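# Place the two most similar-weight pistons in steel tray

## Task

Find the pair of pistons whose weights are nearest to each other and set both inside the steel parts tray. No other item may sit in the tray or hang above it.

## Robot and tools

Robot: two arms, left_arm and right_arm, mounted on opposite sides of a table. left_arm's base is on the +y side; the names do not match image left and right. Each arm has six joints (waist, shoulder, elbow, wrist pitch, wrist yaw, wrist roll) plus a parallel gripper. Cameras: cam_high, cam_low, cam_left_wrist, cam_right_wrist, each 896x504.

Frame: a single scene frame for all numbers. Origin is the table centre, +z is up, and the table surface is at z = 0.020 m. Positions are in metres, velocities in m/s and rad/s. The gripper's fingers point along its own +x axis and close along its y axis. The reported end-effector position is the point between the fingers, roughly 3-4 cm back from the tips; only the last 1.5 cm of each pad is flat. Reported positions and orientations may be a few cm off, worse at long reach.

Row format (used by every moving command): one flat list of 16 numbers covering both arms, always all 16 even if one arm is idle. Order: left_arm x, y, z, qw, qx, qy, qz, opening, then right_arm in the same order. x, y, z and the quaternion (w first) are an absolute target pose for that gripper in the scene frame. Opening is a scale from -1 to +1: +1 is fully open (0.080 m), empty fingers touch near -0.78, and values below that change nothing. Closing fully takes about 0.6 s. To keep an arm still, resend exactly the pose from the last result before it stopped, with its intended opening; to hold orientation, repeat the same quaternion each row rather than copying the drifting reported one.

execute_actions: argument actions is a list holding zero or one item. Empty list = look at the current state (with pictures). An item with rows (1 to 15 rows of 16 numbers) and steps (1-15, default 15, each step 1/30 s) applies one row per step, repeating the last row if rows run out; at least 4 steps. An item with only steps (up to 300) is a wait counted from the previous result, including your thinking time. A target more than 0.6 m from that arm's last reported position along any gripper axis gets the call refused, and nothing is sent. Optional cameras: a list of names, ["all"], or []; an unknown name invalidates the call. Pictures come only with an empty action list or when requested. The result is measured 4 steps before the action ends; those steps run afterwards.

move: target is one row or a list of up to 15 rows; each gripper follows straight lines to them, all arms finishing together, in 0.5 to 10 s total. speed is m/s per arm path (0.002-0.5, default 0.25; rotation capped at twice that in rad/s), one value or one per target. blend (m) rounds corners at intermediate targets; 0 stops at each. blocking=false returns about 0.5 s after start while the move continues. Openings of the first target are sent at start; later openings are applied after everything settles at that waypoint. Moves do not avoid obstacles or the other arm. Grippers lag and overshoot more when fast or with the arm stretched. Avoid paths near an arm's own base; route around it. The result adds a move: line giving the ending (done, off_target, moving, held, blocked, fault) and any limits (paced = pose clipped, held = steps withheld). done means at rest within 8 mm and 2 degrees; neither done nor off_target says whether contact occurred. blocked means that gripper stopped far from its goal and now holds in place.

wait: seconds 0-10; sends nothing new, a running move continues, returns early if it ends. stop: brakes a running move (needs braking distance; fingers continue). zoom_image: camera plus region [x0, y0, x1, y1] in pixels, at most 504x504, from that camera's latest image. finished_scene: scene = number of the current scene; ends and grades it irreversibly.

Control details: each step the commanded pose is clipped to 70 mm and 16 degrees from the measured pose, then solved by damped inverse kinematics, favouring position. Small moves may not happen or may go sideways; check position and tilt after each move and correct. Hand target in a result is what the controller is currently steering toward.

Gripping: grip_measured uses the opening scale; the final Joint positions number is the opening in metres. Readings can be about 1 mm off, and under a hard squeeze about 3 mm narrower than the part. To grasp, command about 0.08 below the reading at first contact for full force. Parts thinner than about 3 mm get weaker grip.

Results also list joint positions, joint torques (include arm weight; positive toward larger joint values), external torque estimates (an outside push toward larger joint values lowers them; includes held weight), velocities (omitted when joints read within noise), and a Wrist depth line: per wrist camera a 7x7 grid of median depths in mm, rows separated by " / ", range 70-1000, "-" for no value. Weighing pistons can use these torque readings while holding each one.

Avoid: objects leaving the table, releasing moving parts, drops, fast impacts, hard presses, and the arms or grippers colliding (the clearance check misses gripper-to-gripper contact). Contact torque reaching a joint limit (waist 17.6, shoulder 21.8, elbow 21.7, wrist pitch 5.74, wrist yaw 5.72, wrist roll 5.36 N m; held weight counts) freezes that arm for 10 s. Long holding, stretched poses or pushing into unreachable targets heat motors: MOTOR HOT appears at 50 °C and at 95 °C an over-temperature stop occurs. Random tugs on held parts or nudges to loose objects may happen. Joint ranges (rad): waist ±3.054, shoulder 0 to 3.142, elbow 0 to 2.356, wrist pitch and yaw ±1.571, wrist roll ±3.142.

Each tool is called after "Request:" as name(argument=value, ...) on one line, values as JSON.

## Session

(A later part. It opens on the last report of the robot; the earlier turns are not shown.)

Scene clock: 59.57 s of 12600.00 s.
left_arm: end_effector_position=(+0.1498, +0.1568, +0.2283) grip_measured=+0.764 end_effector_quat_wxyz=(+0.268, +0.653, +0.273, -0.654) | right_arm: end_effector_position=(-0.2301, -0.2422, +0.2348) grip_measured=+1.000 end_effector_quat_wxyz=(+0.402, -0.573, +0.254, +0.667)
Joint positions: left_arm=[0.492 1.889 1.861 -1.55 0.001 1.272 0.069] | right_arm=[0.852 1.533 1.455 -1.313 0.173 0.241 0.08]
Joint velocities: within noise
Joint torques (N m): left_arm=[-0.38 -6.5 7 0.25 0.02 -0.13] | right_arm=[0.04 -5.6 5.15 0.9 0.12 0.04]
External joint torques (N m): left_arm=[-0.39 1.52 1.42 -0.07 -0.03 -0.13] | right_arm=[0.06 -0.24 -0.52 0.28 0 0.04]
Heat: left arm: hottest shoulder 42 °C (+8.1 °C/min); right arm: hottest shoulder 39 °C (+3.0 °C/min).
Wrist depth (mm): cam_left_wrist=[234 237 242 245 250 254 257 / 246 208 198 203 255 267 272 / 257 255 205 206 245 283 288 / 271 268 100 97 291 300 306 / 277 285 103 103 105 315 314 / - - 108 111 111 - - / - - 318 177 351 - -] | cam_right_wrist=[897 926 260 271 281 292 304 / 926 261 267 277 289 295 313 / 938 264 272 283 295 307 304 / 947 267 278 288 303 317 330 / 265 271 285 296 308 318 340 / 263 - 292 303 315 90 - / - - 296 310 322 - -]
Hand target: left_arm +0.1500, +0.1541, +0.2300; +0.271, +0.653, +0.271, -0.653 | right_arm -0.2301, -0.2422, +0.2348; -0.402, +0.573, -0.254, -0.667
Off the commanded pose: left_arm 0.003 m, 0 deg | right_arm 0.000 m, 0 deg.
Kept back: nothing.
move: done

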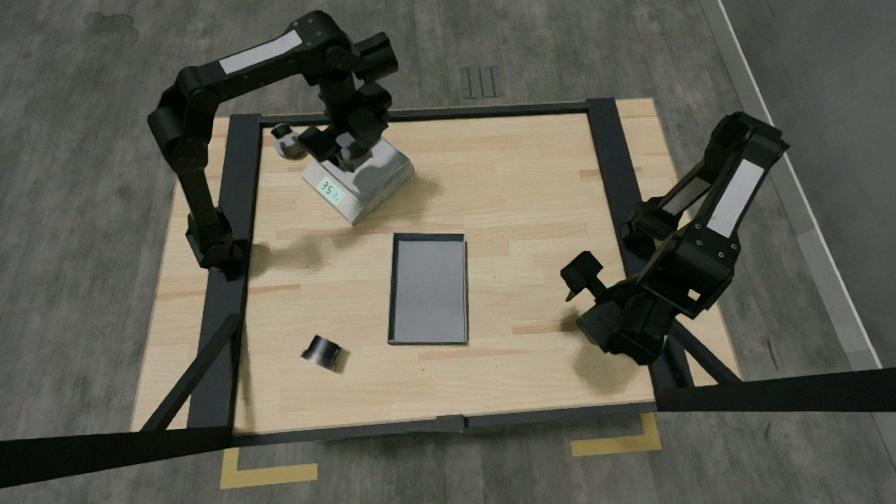

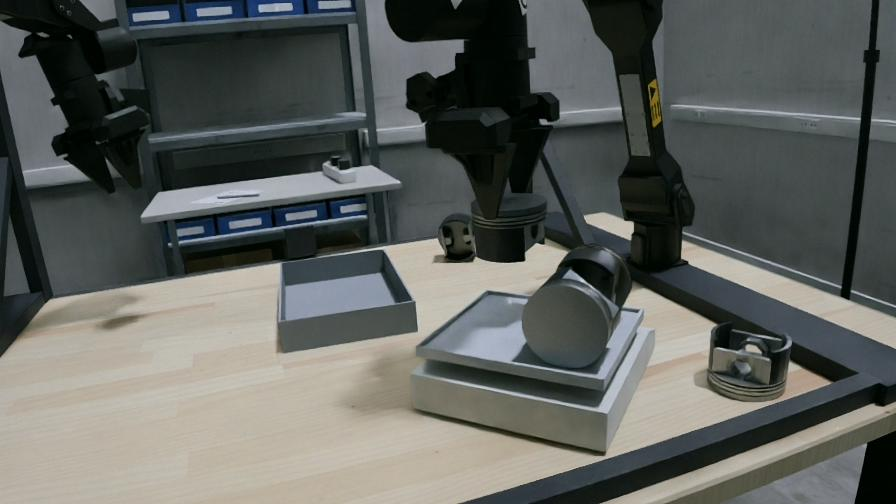

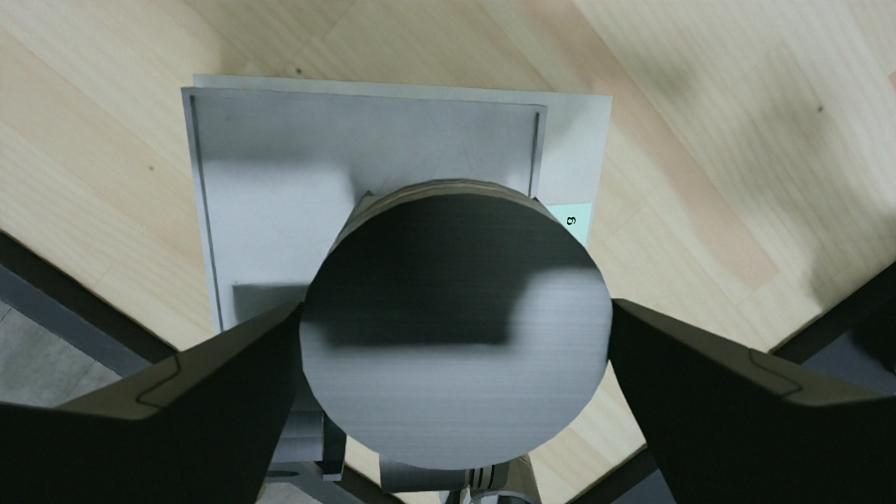

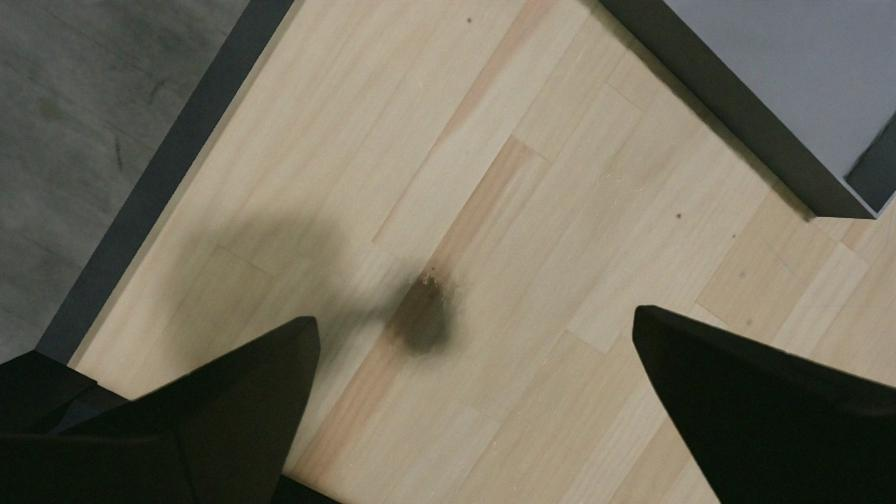

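Request:
move(target=[[0.05, 0.17, 0.23, 0.2706, 0.6533, 0.2706, -0.6533, 0.6, -0.2301, -0.2422, 0.2348, 0.402, -0.573, 0.254, 0.667, 1],[-0.03, 0.19, 0.15, 0.2706, 0.6533, 0.2706, -0.6533, 0.6, -0.2301, -0.2422, 0.2348, 0.402, -0.573, 0.254, 0.667, 1],[-0.03, 0.19, 0.105, 0.2706, 0.6533, 0.2706, -0.6533, 0.6, -0.2301, -0.2422, 0.2348, 0.402, -0.573, 0.254, 0.667, 1]], speed=[0.3,0.25,0.15], blend=[0.05,0.02,0], cameras=["cam_high","cam_low","cam_left_wrist"])

Scene clock: 61.57 s of 12600.00 s.
left_arm: end_effector_position=(-0.0295, +0.1886, +0.1073) grip_measured=+0.764 end_effector_quat_wxyz=(+0.272, +0.651, +0.268, -0.655) | right_arm: end_effector_position=(-0.2301, -0.2422, +0.2348) grip_measured=+1.000 end_effector_quat_wxyz=(+0.402, -0.573, +0.254, +0.667)
Joint positions: left_arm=[-0.055 1.629 1.064 -0.998 0.003 0.726 0.069] | right_arm=[0.852 1.533 1.455 -1.313 0.173 0.241 0.08]
Joint velocities: within noise
Joint torques (N m): left_arm=[-0.4 -4.75 4.63 0.48 -0.06 -0.13] | right_arm=[-0.06 -5.88 5.11 0.94 0.09 0.03]
External joint torques (N m): left_arm=[-0.41 1.22 -0.91 0.11 -0.09 -0.13] | right_arm=[-0.05 -0.46 -0.58 0.33 -0.02 0.02]
Heat: left arm: hottest shoulder 42 °C (+8.1 °C/min); right arm: hottest shoulder 39 °C (+3.0 °C/min).
Wrist depth (mm): cam_left_wrist=[- 112 134 137 138 139 142 / - 140 142 144 145 148 149 / 146 148 149 150 153 157 159 / 154 155 154 97 162 166 168 / 162 162 103 103 105 173 179 / - - 108 111 112 - - / - - 190 195 198 - -] | cam_right_wrist=[904 919 263 272 282 290 302 / 921 262 266 277 287 295 311 / 940 262 273 284 296 307 306 / 953 268 278 289 302 315 331 / 265 271 285 296 306 318 337 / 264 - 294 303 316 90 - / - - 297 309 324 - -]
Hand target: left_arm -0.0300, +0.1900, +0.1050; +0.270, +0.653, +0.271, -0.653 | right_arm -0.2301, -0.2422, +0.2348; -0.402, +0.573, -0.254, -0.667
Off the commanded pose: left_arm 0.003 m, 0 deg | right_arm 0.000 m, 0 deg.
Kept back: nothing.
move: done
Images, in order (width x height): cam_high 896x504, cam_low 896x504, cam_left_wrist 896x504.

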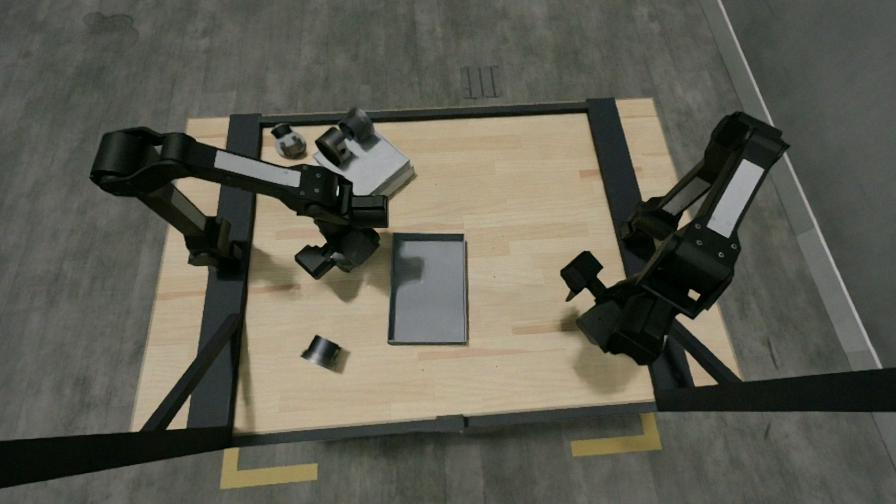

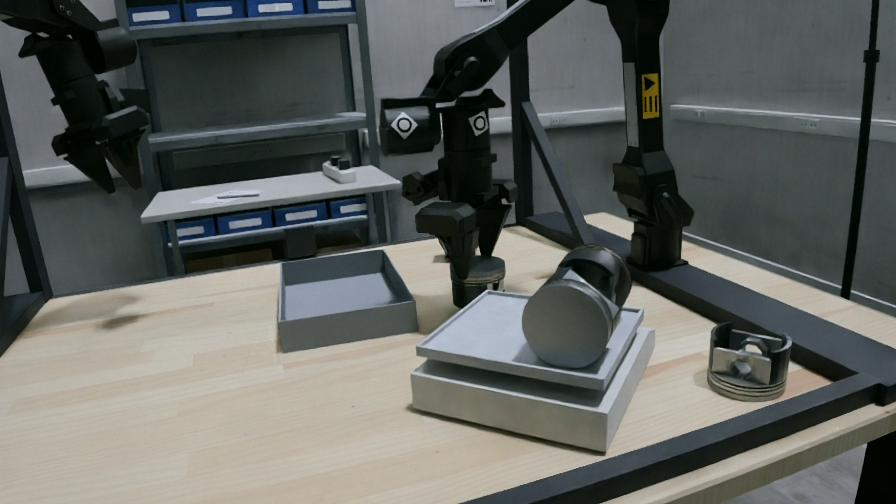

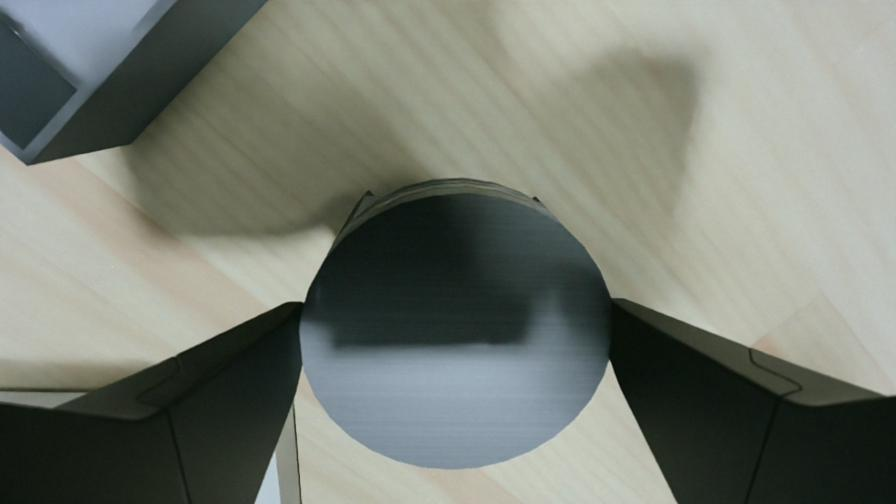

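Request:
move(target=[[-0.03, 0.19, 0.1015, 0.2706, 0.6533, 0.2706, -0.6533, 0.6, -0.2301, -0.2422, 0.2348, 0.402, -0.573, 0.254, 0.667, 1],[-0.03, 0.19, 0.1015, 0.2706, 0.6533, 0.2706, -0.6533, 0.85, -0.2301, -0.2422, 0.2348, 0.402, -0.573, 0.254, 0.667, 1],[-0.03, 0.19, 0.1015, 0.2706, 0.6533, 0.2706, -0.6533, 1, -0.2301, -0.2422, 0.2348, 0.402, -0.573, 0.254, 0.667, 1]], speed=0.05, cameras=["cam_high","cam_low","cam_left_wrist"])

Scene clock: 64.20 s of 12600.00 s.
left_arm: end_effector_position=(-0.0295, +0.1880, +0.1044) grip_measured=+1.000 end_effector_quat_wxyz=(+0.274, +0.651, +0.267, -0.656) | right_arm: end_effector_position=(-0.2301, -0.2422, +0.2348) grip_measured=+1.000 end_effector_quat_wxyz=(+0.402, -0.573, +0.254, +0.667)
Joint positions: left_arm=[-0.055 1.632 1.055 -0.982 0.002 0.726 0.08] | right_arm=[0.852 1.533 1.455 -1.313 0.173 0.241 0.08]
Joint velocities: within noise
Joint torques (N m): left_arm=[-0.37 -4.53 4.52 0.47 -0.04 -0.13] | right_arm=[0.18 -5.7 5.12 0.92 0.17 0.02]
External joint torques (N m): left_arm=[-0.37 1.48 -1.04 0.08 -0.08 -0.13] | right_arm=[0.22 -0.23 -0.6 0.31 0.05 0.01]
Heat: left arm: hottest shoulder 41 °C (+7.1 °C/min); right arm: hottest shoulder 39 °C (+3.0 °C/min).
Wrist depth (mm): cam_left_wrist=[- 109 132 135 136 137 140 / - 138 140 141 143 145 147 / 144 144 146 145 150 153 155 / 152 153 151 104 158 162 165 / 160 159 110 110 111 169 174 / - - 120 118 122 87 - / - - 185 189 193 - -] | cam_right_wrist=[909 921 261 272 282 291 305 / 924 260 266 278 290 296 312 / 943 262 272 283 294 307 307 / 934 267 278 289 302 315 332 / 266 271 284 295 307 317 339 / 263 - 292 303 315 90 - / - - 296 309 323 - -]
Hand target: left_arm -0.0300, +0.1899, +0.1015; +0.271, +0.653, +0.271, -0.653 | right_arm -0.2301, -0.2422, +0.2348; -0.402, +0.573, -0.254, -0.667
Off the commanded pose: left_arm 0.004 m, 1 deg | right_arm 0.000 m, 0 deg.
Kept back: nothing.
move: done
Images, in order (width x height): cam_high 896x504, cam_low 896x504, cam_left_wrist 896x504.

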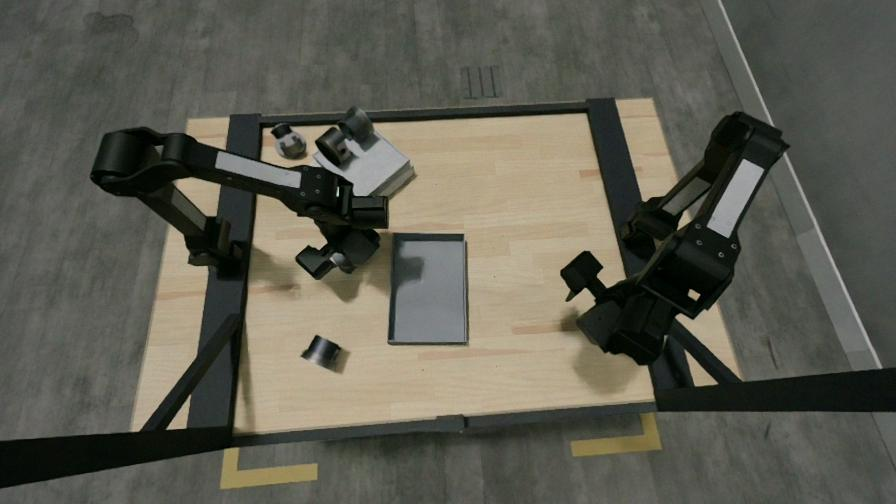

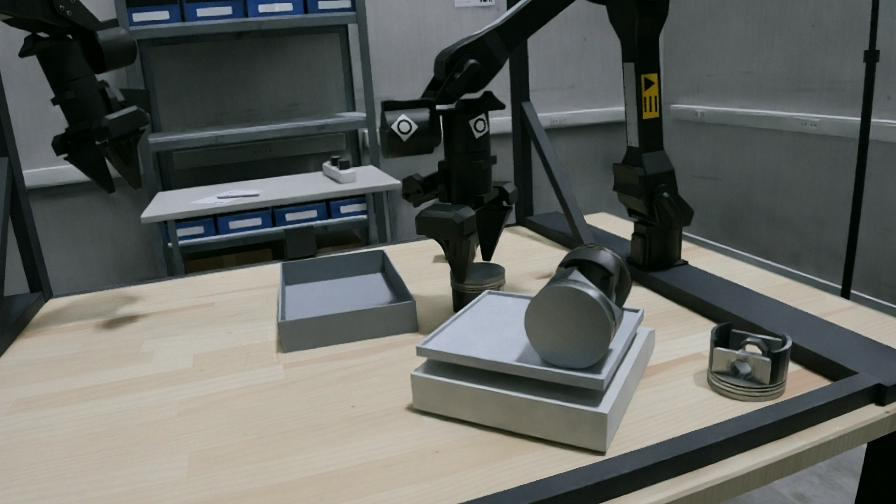

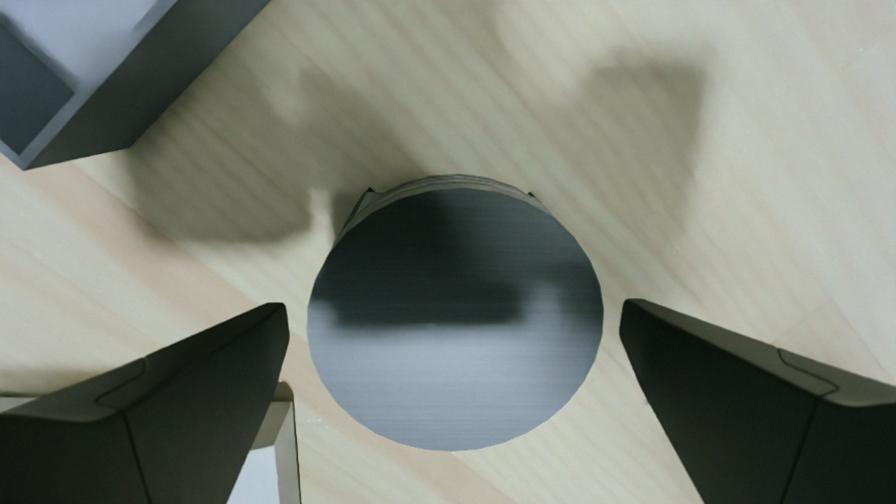

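Request:
move(target=[[-0.03, 0.19, 0.17, 0.2706, 0.6533, 0.2706, -0.6533, 1, -0.2301, -0.2422, 0.2348, 0.402, -0.573, 0.254, 0.667, 1],[0.10, 0.23, 0.27, 0.2706, 0.6533, 0.2706, -0.6533, 1, -0.2301, -0.2422, 0.2348, 0.402, -0.573, 0.254, 0.667, 1],[0.23, 0.29, 0.27, 0.2706, 0.6533, 0.2706, -0.6533, 1, -0.2301, -0.2422, 0.2348, 0.402, -0.573, 0.254, 0.667, 1]], speed=[0.15,0.3,0.3], blend=[0.02,0.05,0])

Scene clock: 66.60 s of 12600.00 s.
left_arm: end_effector_position=(+0.2280, +0.2909, +0.2698) grip_measured=+1.000 end_effector_quat_wxyz=(+0.299, +0.670, +0.243, -0.634) | right_arm: end_effector_position=(-0.2301, -0.2422, +0.2348) grip_measured=+1.000 end_effector_quat_wxyz=(+0.402, -0.573, +0.254, +0.667)
Joint positions: left_arm=[0.951 1.635 1.722 -1.563 -0.001 1.729 0.08] | right_arm=[0.852 1.533 1.455 -1.313 0.173 0.241 0.08]
Joint velocities: within noise
Joint torques (N m): left_arm=[0.19 -4.25 6.33 0.4 0.12 0.15] | right_arm=[-0.02 -5.75 5.34 0.89 0.12 0]
External joint torques (N m): left_arm=[0.19 1.88 0.71 -0.07 0.07 0.16] | right_arm=[-0.03 -0.34 -0.34 0.29 0.01 0]
Heat: left arm: hottest shoulder 41 °C (+7.0 °C/min); right arm: hottest shoulder 39 °C (+2.0 °C/min).
Wrist depth (mm): cam_left_wrist=[277 167 166 228 278 279 276 / - 189 227 242 294 292 285 / - 316 320 316 312 305 286 / - - 334 324 328 308 318 / - - 348 343 338 320 345 / - - - 363 353 87 - / - - - - 403 - -] | cam_right_wrist=[896 921 262 271 281 290 303 / 911 261 267 277 288 295 312 / 929 263 273 283 295 306 306 / 954 269 277 289 303 315 331 / 266 271 285 296 307 319 340 / 262 - 291 301 315 90 - / - - 296 310 322 - -]
Hand target: left_arm +0.2299, +0.2900, +0.2695; +0.298, +0.670, +0.242, -0.635 | right_arm -0.2301, -0.2422, +0.2348; -0.402, +0.573, -0.254, -0.667
Off the commanded pose: left_arm 0.002 m, 5 deg | right_arm 0.000 m, 0 deg.
joint sent to its limit (left arm) — joint 4 (wrist pitch), lower limit.
Kept back: nothing.
move: off_target (left_arm)

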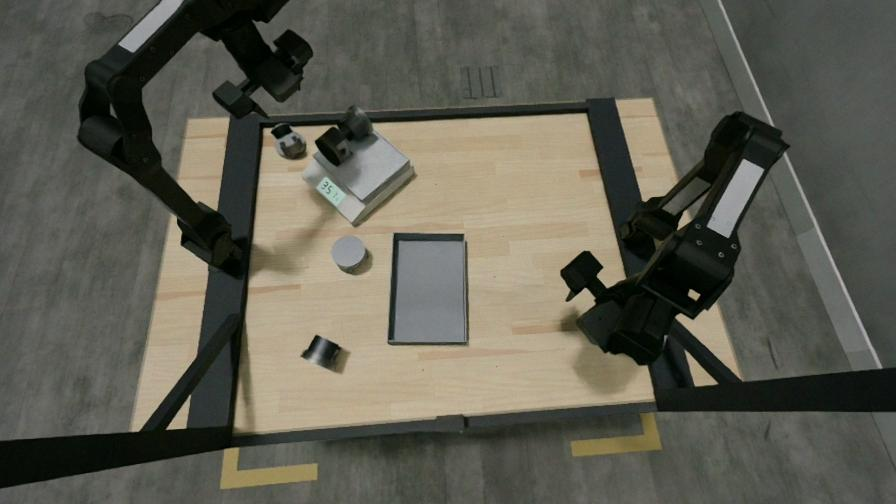

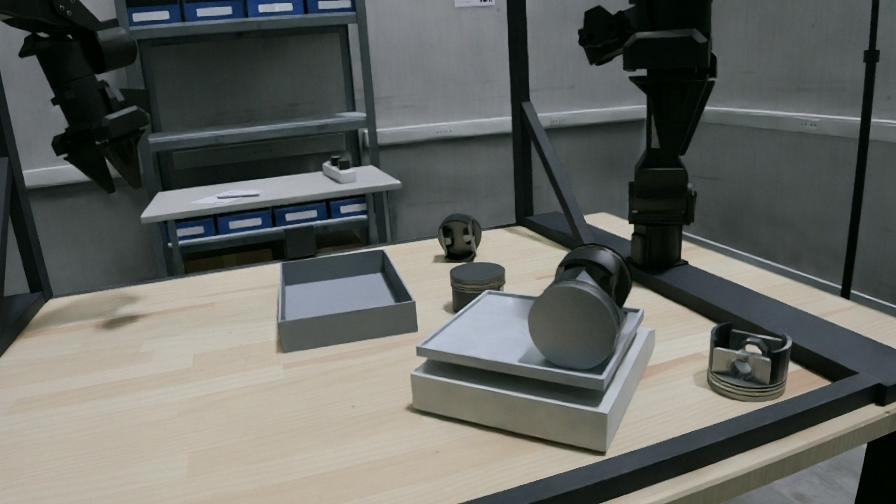

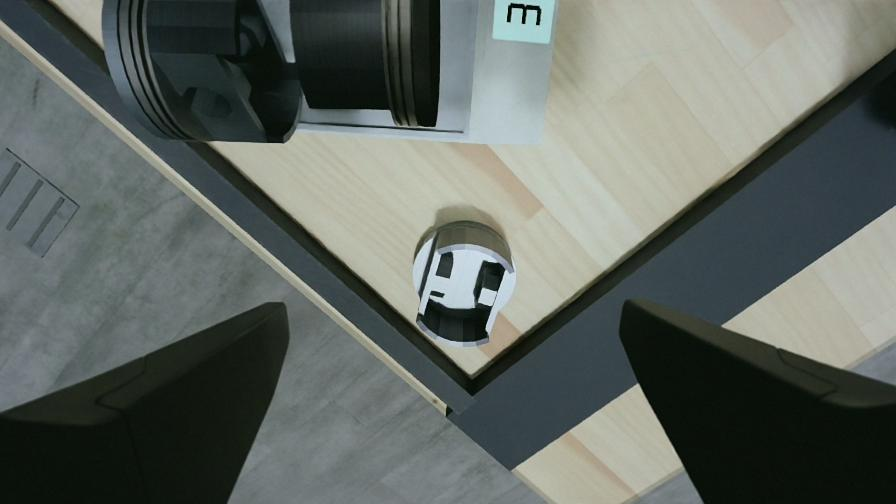

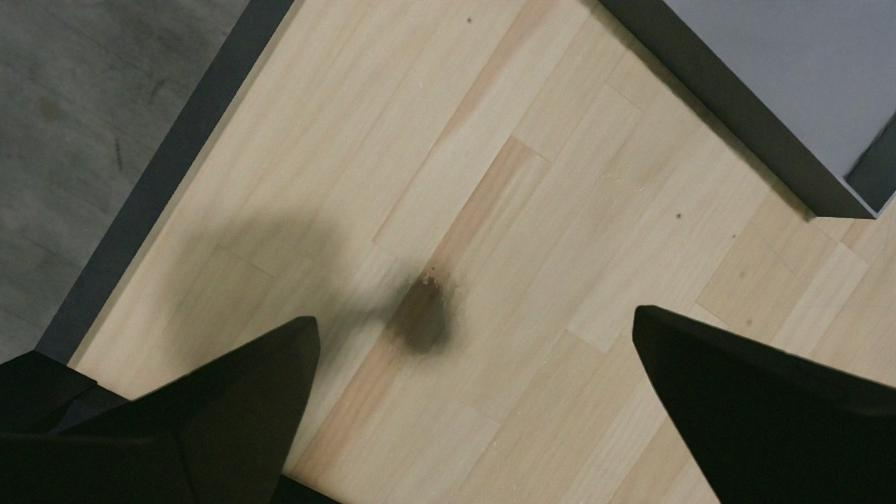

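Request:
move(target=[[0.2877, 0.3396, 0.18, 0.1931, 0.6802, 0.1931, -0.6802, 1, -0.2301, -0.2422, 0.2348, 0.402, -0.573, 0.254, 0.667, 1],[0.2877, 0.3396, 0.13, 0.1931, 0.6802, 0.1931, -0.6802, 1, -0.2301, -0.2422, 0.2348, 0.402, -0.573, 0.254, 0.667, 1]], speed=[0.2,0.15], blend=[0.01,0])

Scene clock: 68.83 s of 12600.00 s.
left_arm: end_effector_position=(+0.2893, +0.3376, +0.1350) grip_measured=+1.000 end_effector_quat_wxyz=(+0.198, +0.684, +0.189, -0.676) | right_arm: end_effector_position=(-0.2301, -0.2422, +0.2348) grip_measured=+1.000 end_effector_quat_wxyz=(+0.402, -0.573, +0.254, +0.667)
Joint positions: left_arm=[1.18 1.785 1.355 -1.125 0.002 2.191 0.08] | right_arm=[0.852 1.533 1.455 -1.313 0.173 0.241 0.08]
Joint velocities: within noise
Joint torques (N m): left_arm=[0.18 -5.53 4.29 0.42 -0.03 0.15] | right_arm=[0.05 -5.65 5.4 0.92 0.15 0.05]
External joint torques (N m): left_arm=[0.23 1.75 -1.31 0.12 -0.08 0.15] | right_arm=[0.05 -0.27 -0.32 0.28 0.03 0.04]
Heat: left arm: hottest shoulder 41 °C (+7.0 °C/min); right arm: hottest shoulder 39 °C (+2.0 °C/min).
Wrist depth (mm): cam_left_wrist=[159 159 160 162 163 164 164 / 165 166 168 169 172 173 158 / 170 175 177 163 180 180 164 / 163 172 187 170 188 176 173 / - 170 184 172 195 180 185 / - - 212 194 203 87 - / - - - - 204 - -] | cam_right_wrist=[910 928 262 271 282 290 304 / 918 260 268 276 287 297 313 / 929 262 274 284 296 307 307 / 937 267 278 288 301 317 331 / 265 272 285 296 307 318 338 / 263 - 292 302 315 90 - / - - 296 308 325 - -]
Hand target: left_arm +0.2876, +0.3396, +0.1301; +0.193, +0.680, +0.193, -0.680 | right_arm -0.2301, -0.2422, +0.2348; -0.402, +0.573, -0.254, -0.667
Off the commanded pose: left_arm 0.006 m, 1 deg | right_arm 0.000 m, 0 deg.
Kept back: nothing.
move: done

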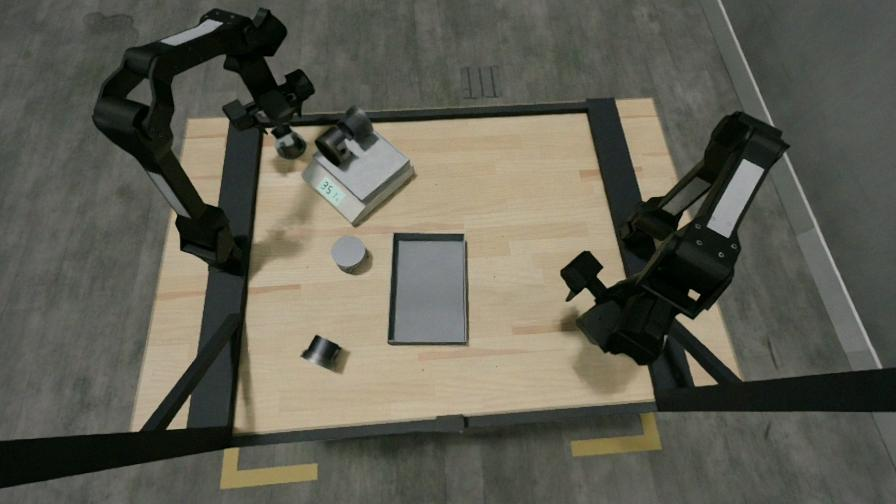

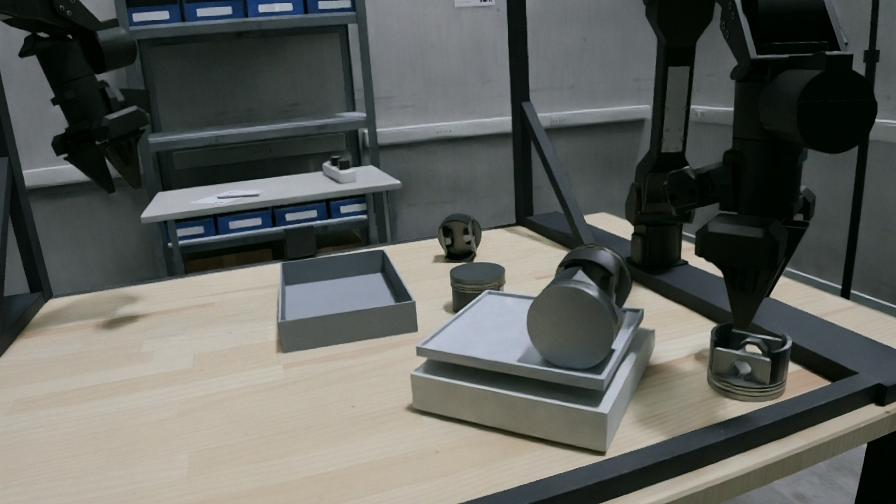

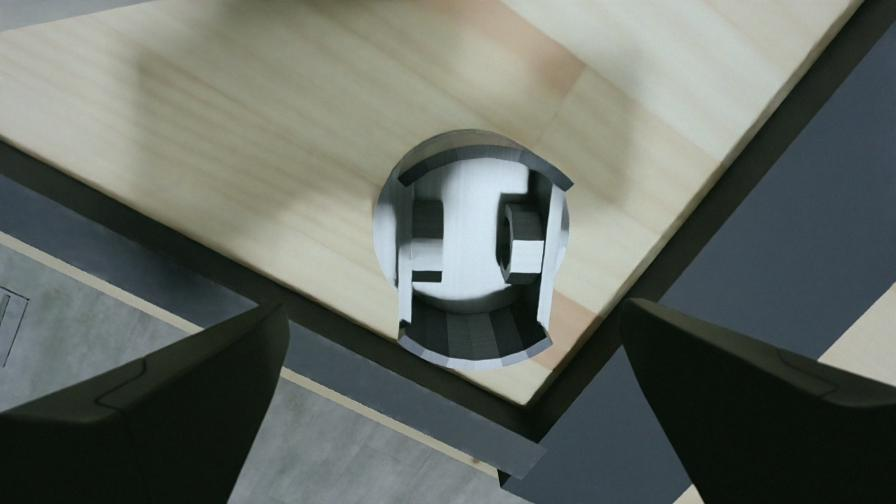

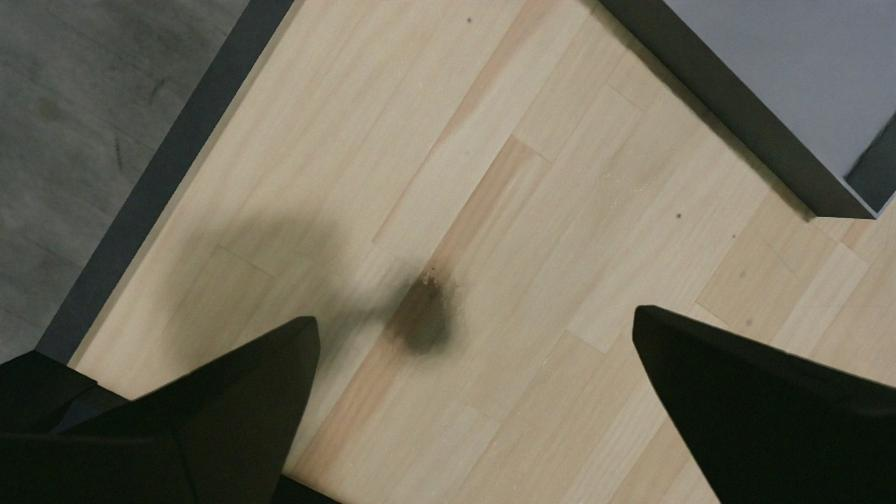

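Request:
move(target=[[0.2835, 0.3464, 0.115, 0.1783, 0.6843, 0.1783, -0.6843, 1, -0.2301, -0.2422, 0.2348, 0.402, -0.573, 0.254, 0.667, 1],[0.2835, 0.3464, 0.077, 0.1783, 0.6843, 0.1783, -0.6843, 1, -0.2301, -0.2422, 0.2348, 0.402, -0.573, 0.254, 0.667, 1]], speed=[0.1,0.1], blend=[0.005,0], cameras=["cam_left_wrist","cam_low"])

Scene clock: 70.23 s of 12600.00 s.
left_arm: end_effector_position=(+0.2857, +0.3438, +0.0821) grip_measured=+1.000 end_effector_quat_wxyz=(+0.183, +0.688, +0.174, -0.680) | right_arm: end_effector_position=(-0.2301, -0.2422, +0.2348) grip_measured=+1.000 end_effector_quat_wxyz=(+0.402, -0.573, +0.254, +0.667)
Joint positions: left_arm=[1.194 1.822 1.182 -0.914 0.002 2.249 0.08] | right_arm=[0.852 1.533 1.455 -1.313 0.173 0.241 0.08]
Joint velocities: within noise
Joint torques (N m): left_arm=[0.28 -5.33 3.98 0.43 -0.02 0.15] | right_arm=[0.12 -5.89 5.04 0.95 0.11 -0.01]
External joint torques (N m): left_arm=[0.28 1.91 -1.31 0.13 -0.07 0.15] | right_arm=[0.12 -0.51 -0.62 0.35 0 -0.01]
Heat: left arm: hottest shoulder 41 °C (+6.1 °C/min); right arm: hottest shoulder 39 °C (+2.0 °C/min).
Wrist depth (mm): cam_left_wrist=[111 111 112 114 115 115 117 / 116 117 118 119 120 121 122 / 122 123 124 94 126 128 127 / 129 130 129 114 132 136 118 / 133 135 106 119 107 140 122 / - - 144 126 128 87 - / - - 132 110 145 - -] | cam_right_wrist=[906 922 262 272 281 289 302 / 909 261 267 277 289 296 315 / 952 263 272 282 296 306 305 / 943 267 279 290 302 317 330 / 265 271 285 295 305 318 338 / 262 - 291 302 314 90 - / - - 296 309 322 - -]
Hand target: left_arm +0.2834, +0.3463, +0.0770; +0.178, +0.684, +0.178, -0.684 | right_arm -0.2301, -0.2422, +0.2348; -0.402, +0.573, -0.254, -0.667
Off the commanded pose: left_arm 0.006 m, 1 deg | right_arm 0.000 m, 0 deg.
Kept back: nothing.
move: done
Images, in order (width x height): cam_low 896x504, cam_left_wrist 896x504.

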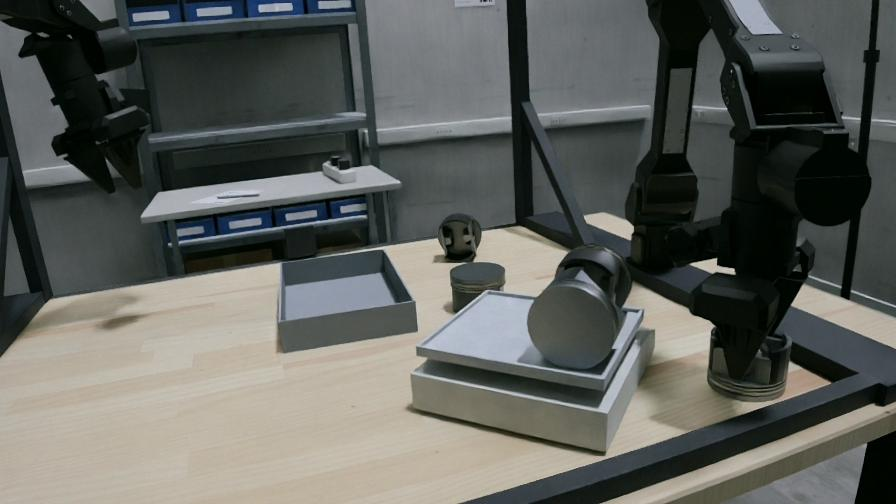

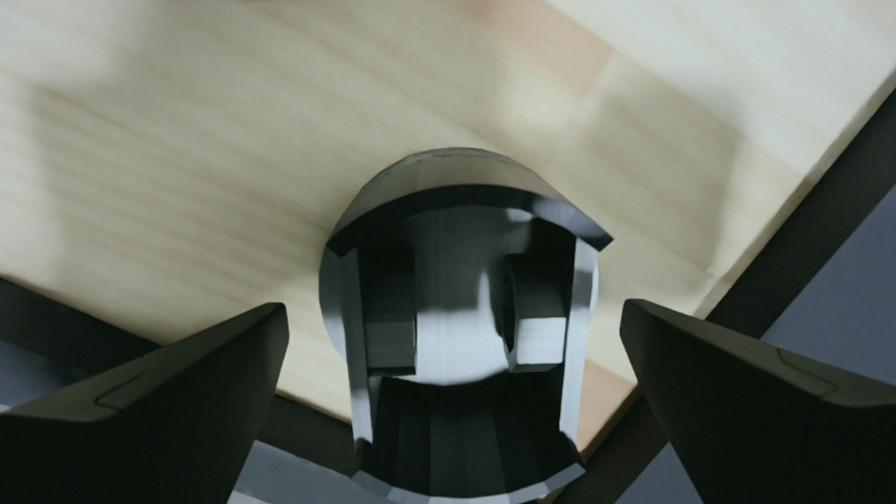

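Request:
move(target=[[0.2835, 0.3464, 0.077, 0.1783, 0.6843, 0.1783, -0.6843, 0.1, -0.2301, -0.2422, 0.2348, 0.402, -0.573, 0.254, 0.667, 1],[0.2835, 0.3464, 0.14, 0.1783, 0.6843, 0.1783, -0.6843, 0.1, -0.2301, -0.2422, 0.2348, 0.402, -0.573, 0.254, 0.667, 1]], speed=[0.1,0.15], cameras=["cam_left_wrist","cam_low"])

Scene clock: 72.00 s of 12600.00 s.
left_arm: end_effector_position=(+0.2805, +0.3464, +0.1347) grip_measured=+0.307 end_effector_quat_wxyz=(+0.175, +0.679, +0.182, -0.689) | right_arm: end_effector_position=(-0.2301, -0.2422, +0.2348) grip_measured=+1.000 end_effector_quat_wxyz=(+0.402, -0.573, +0.254, +0.667)
Joint positions: left_arm=[1.194 1.769 1.335 -1.154 0.001 2.249 0.049] | right_arm=[0.852 1.533 1.455 -1.313 0.173 0.241 0.08]
Joint velocities: within noise
Joint torques (N m): left_arm=[0.26 -7.15 6.73 0.14 0.02 0.15] | right_arm=[-0.19 -5.81 5.11 0.87 0.11 0.01]
External joint torques (N m): left_arm=[0.26 -0.05 1.19 -0.08 -0.02 0.14] | right_arm=[-0.19 -0.37 -0.61 0.25 0 0.01]
Heat: left arm: hottest shoulder 41 °C (+6.0 °C/min); right arm: hottest shoulder 39 °C (+2.0 °C/min).
Wrist depth (mm): cam_left_wrist=[156 157 160 163 165 167 154 / 163 164 167 169 174 175 160 / 170 172 174 94 181 169 168 / 172 181 183 114 186 174 176 / - 172 96 119 100 182 210 / - - 103 126 107 - 220 / - - - 110 - - -] | cam_right_wrist=[906 918 261 272 282 292 303 / 920 261 267 277 288 296 312 / 932 262 272 283 296 309 306 / 948 269 278 289 303 316 331 / 265 271 283 296 305 316 339 / 262 - 292 303 314 90 - / - - 298 311 326 - -]
Hand target: left_arm +0.2835, +0.3464, +0.1400; +0.178, +0.684, +0.178, -0.684 | right_arm -0.2301, -0.2422, +0.2348; -0.402, +0.573, -0.254, -0.667
Off the commanded pose: left_arm 0.006 m, 1 deg | right_arm 0.000 m, 0 deg.
Kept back: nothing.
move: done
Images, in order (width x height): cam_low 896x504, cam_left_wrist 896x504.

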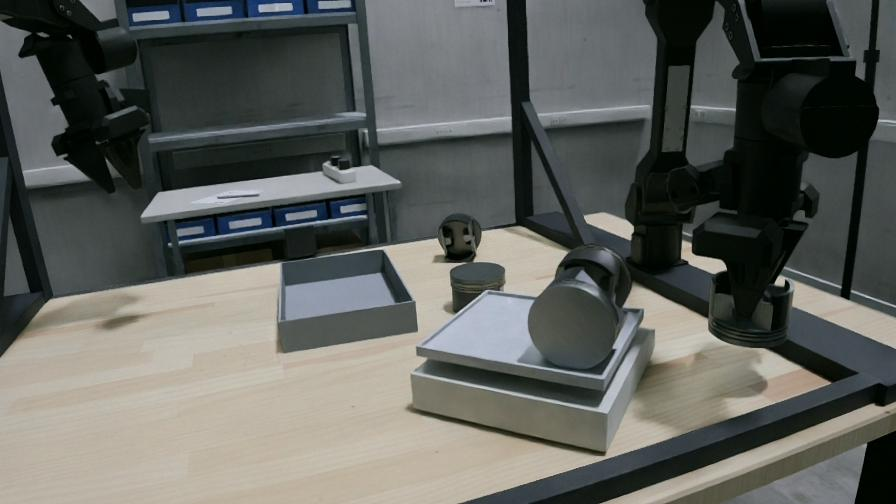

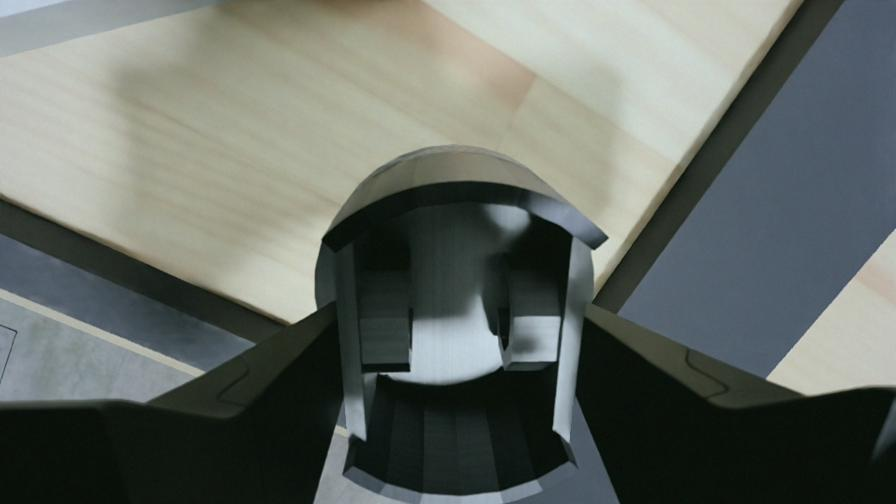

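Request:
move(target=[[0.28, 0.34, 0.24, 0.1783, 0.6843, 0.1783, -0.6843, 0.1, -0.2301, -0.2422, 0.2348, 0.402, -0.573, 0.254, 0.667, 1],[0.20, 0.22, 0.245, 0.2706, 0.6533, 0.2706, -0.6533, 0.1, -0.2301, -0.2422, 0.2348, 0.402, -0.573, 0.254, 0.667, 1],[0.157, 0.1505, 0.23, 0.2706, 0.6533, 0.2706, -0.6533, 0.1, -0.2301, -0.2422, 0.2348, 0.402, -0.573, 0.254, 0.667, 1],[0.157, 0.1505, 0.165, 0.2706, 0.6533, 0.2706, -0.6533, 0.1, -0.2301, -0.2422, 0.2348, 0.402, -0.573, 0.254, 0.667, 1]], speed=[0.2,0.3,0.25,0.15], blend=[0.01,0.05,0.01,0])

Scene clock: 74.63 s of 12600.00 s.
left_arm: end_effector_position=(+0.1566, +0.1489, +0.1658) grip_measured=+0.307 end_effector_quat_wxyz=(+0.269, +0.653, +0.268, -0.655) | right_arm: end_effector_position=(-0.2301, -0.2422, +0.2348) grip_measured=+1.000 end_effector_quat_wxyz=(+0.402, -0.573, +0.254, +0.667)
Joint positions: left_arm=[0.499 1.899 1.626 -1.295 0.002 1.285 0.049] | right_arm=[0.852 1.533 1.455 -1.313 0.173 0.241 0.08]
Joint velocities: within noise
Joint torques (N m): left_arm=[0.15 -7.74 4.81 0.45 -0.03 -0.13] | right_arm=[-0.04 -5.71 5.32 0.9 0.13 0.01]
External joint torques (N m): left_arm=[0.1 0.56 -1.02 0.09 -0.07 -0.13] | right_arm=[-0.05 -0.34 -0.35 0.28 0.02 0]
Heat: left arm: hottest shoulder 41 °C (+5.0 °C/min); right arm: hottest shoulder 39 °C (+2.0 °C/min).
Wrist depth (mm): cam_left_wrist=[182 182 186 188 191 194 176 / 188 137 140 158 163 202 207 / 199 141 144 93 148 214 219 / 210 149 148 114 150 226 234 / 224 158 96 119 100 242 249 / - - 103 126 107 - 259 / - - - 110 - - -] | cam_right_wrist=[911 918 261 271 280 290 303 / 929 262 266 277 288 295 311 / 927 262 274 283 295 309 305 / 946 267 278 289 302 316 330 / 265 272 285 296 307 317 339 / 263 - 293 303 313 90 - / - - 296 309 323 - -]
Hand target: left_arm +0.1569, +0.1505, +0.1650; +0.271, +0.653, +0.271, -0.653 | right_arm -0.2301, -0.2422, +0.2348; -0.402, +0.573, -0.254, -0.667
Off the commanded pose: left_arm 0.002 m, 0 deg | right_arm 0.000 m, 0 deg.
Kept back: nothing.
move: done; blend cut to 0.0415 m at target 2

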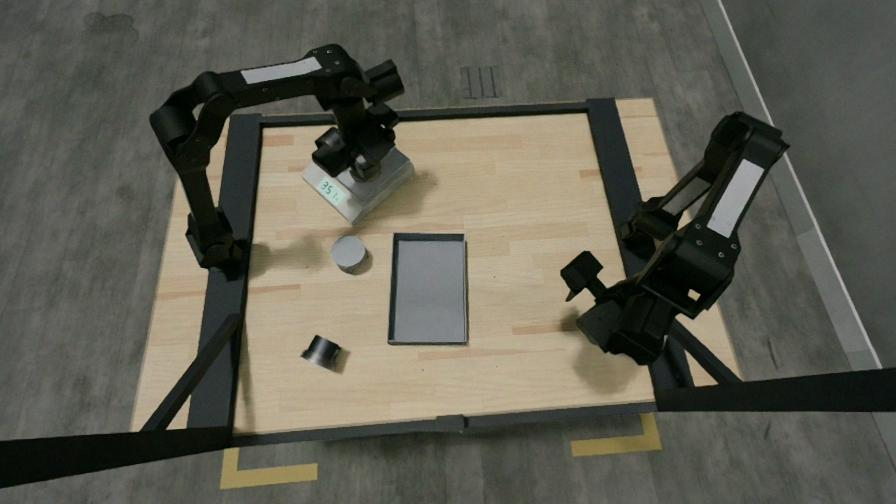

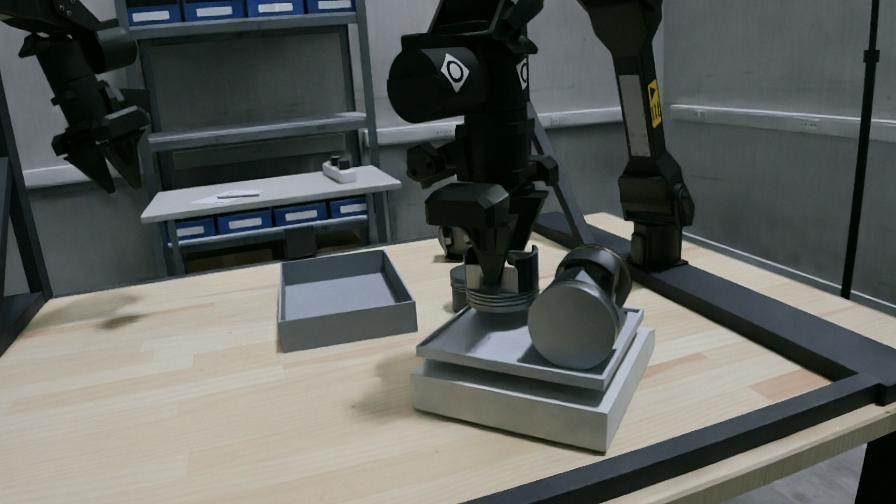

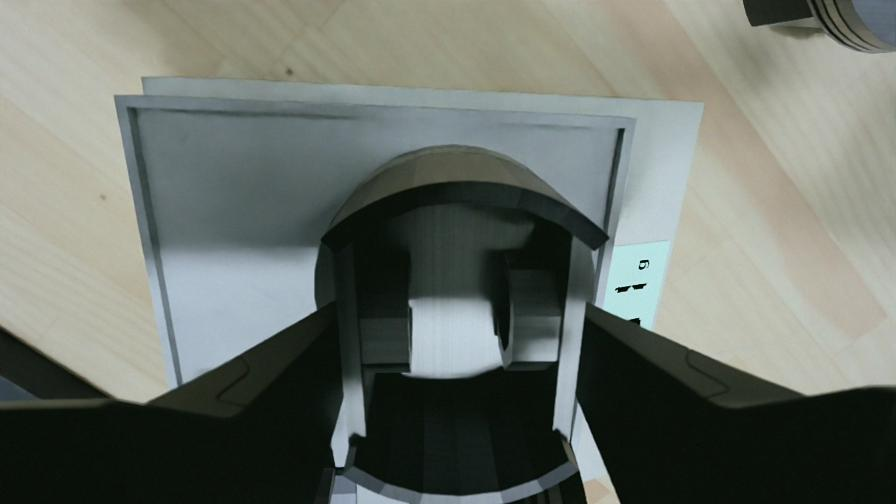

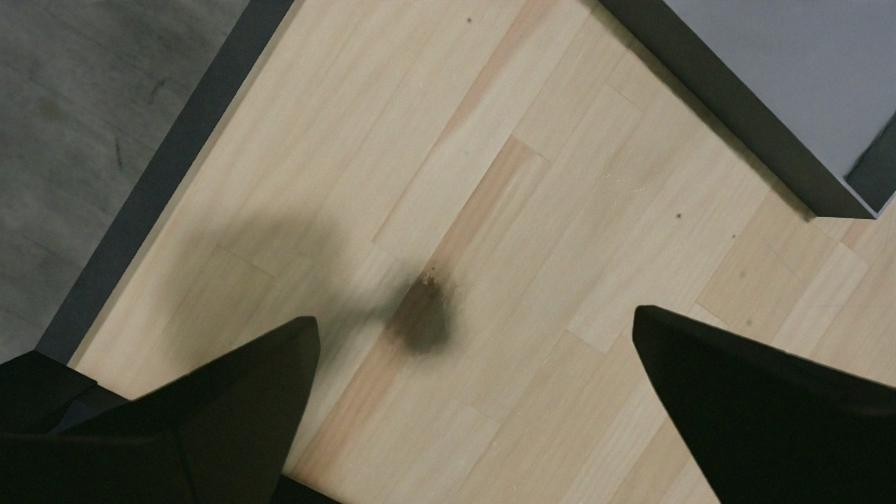

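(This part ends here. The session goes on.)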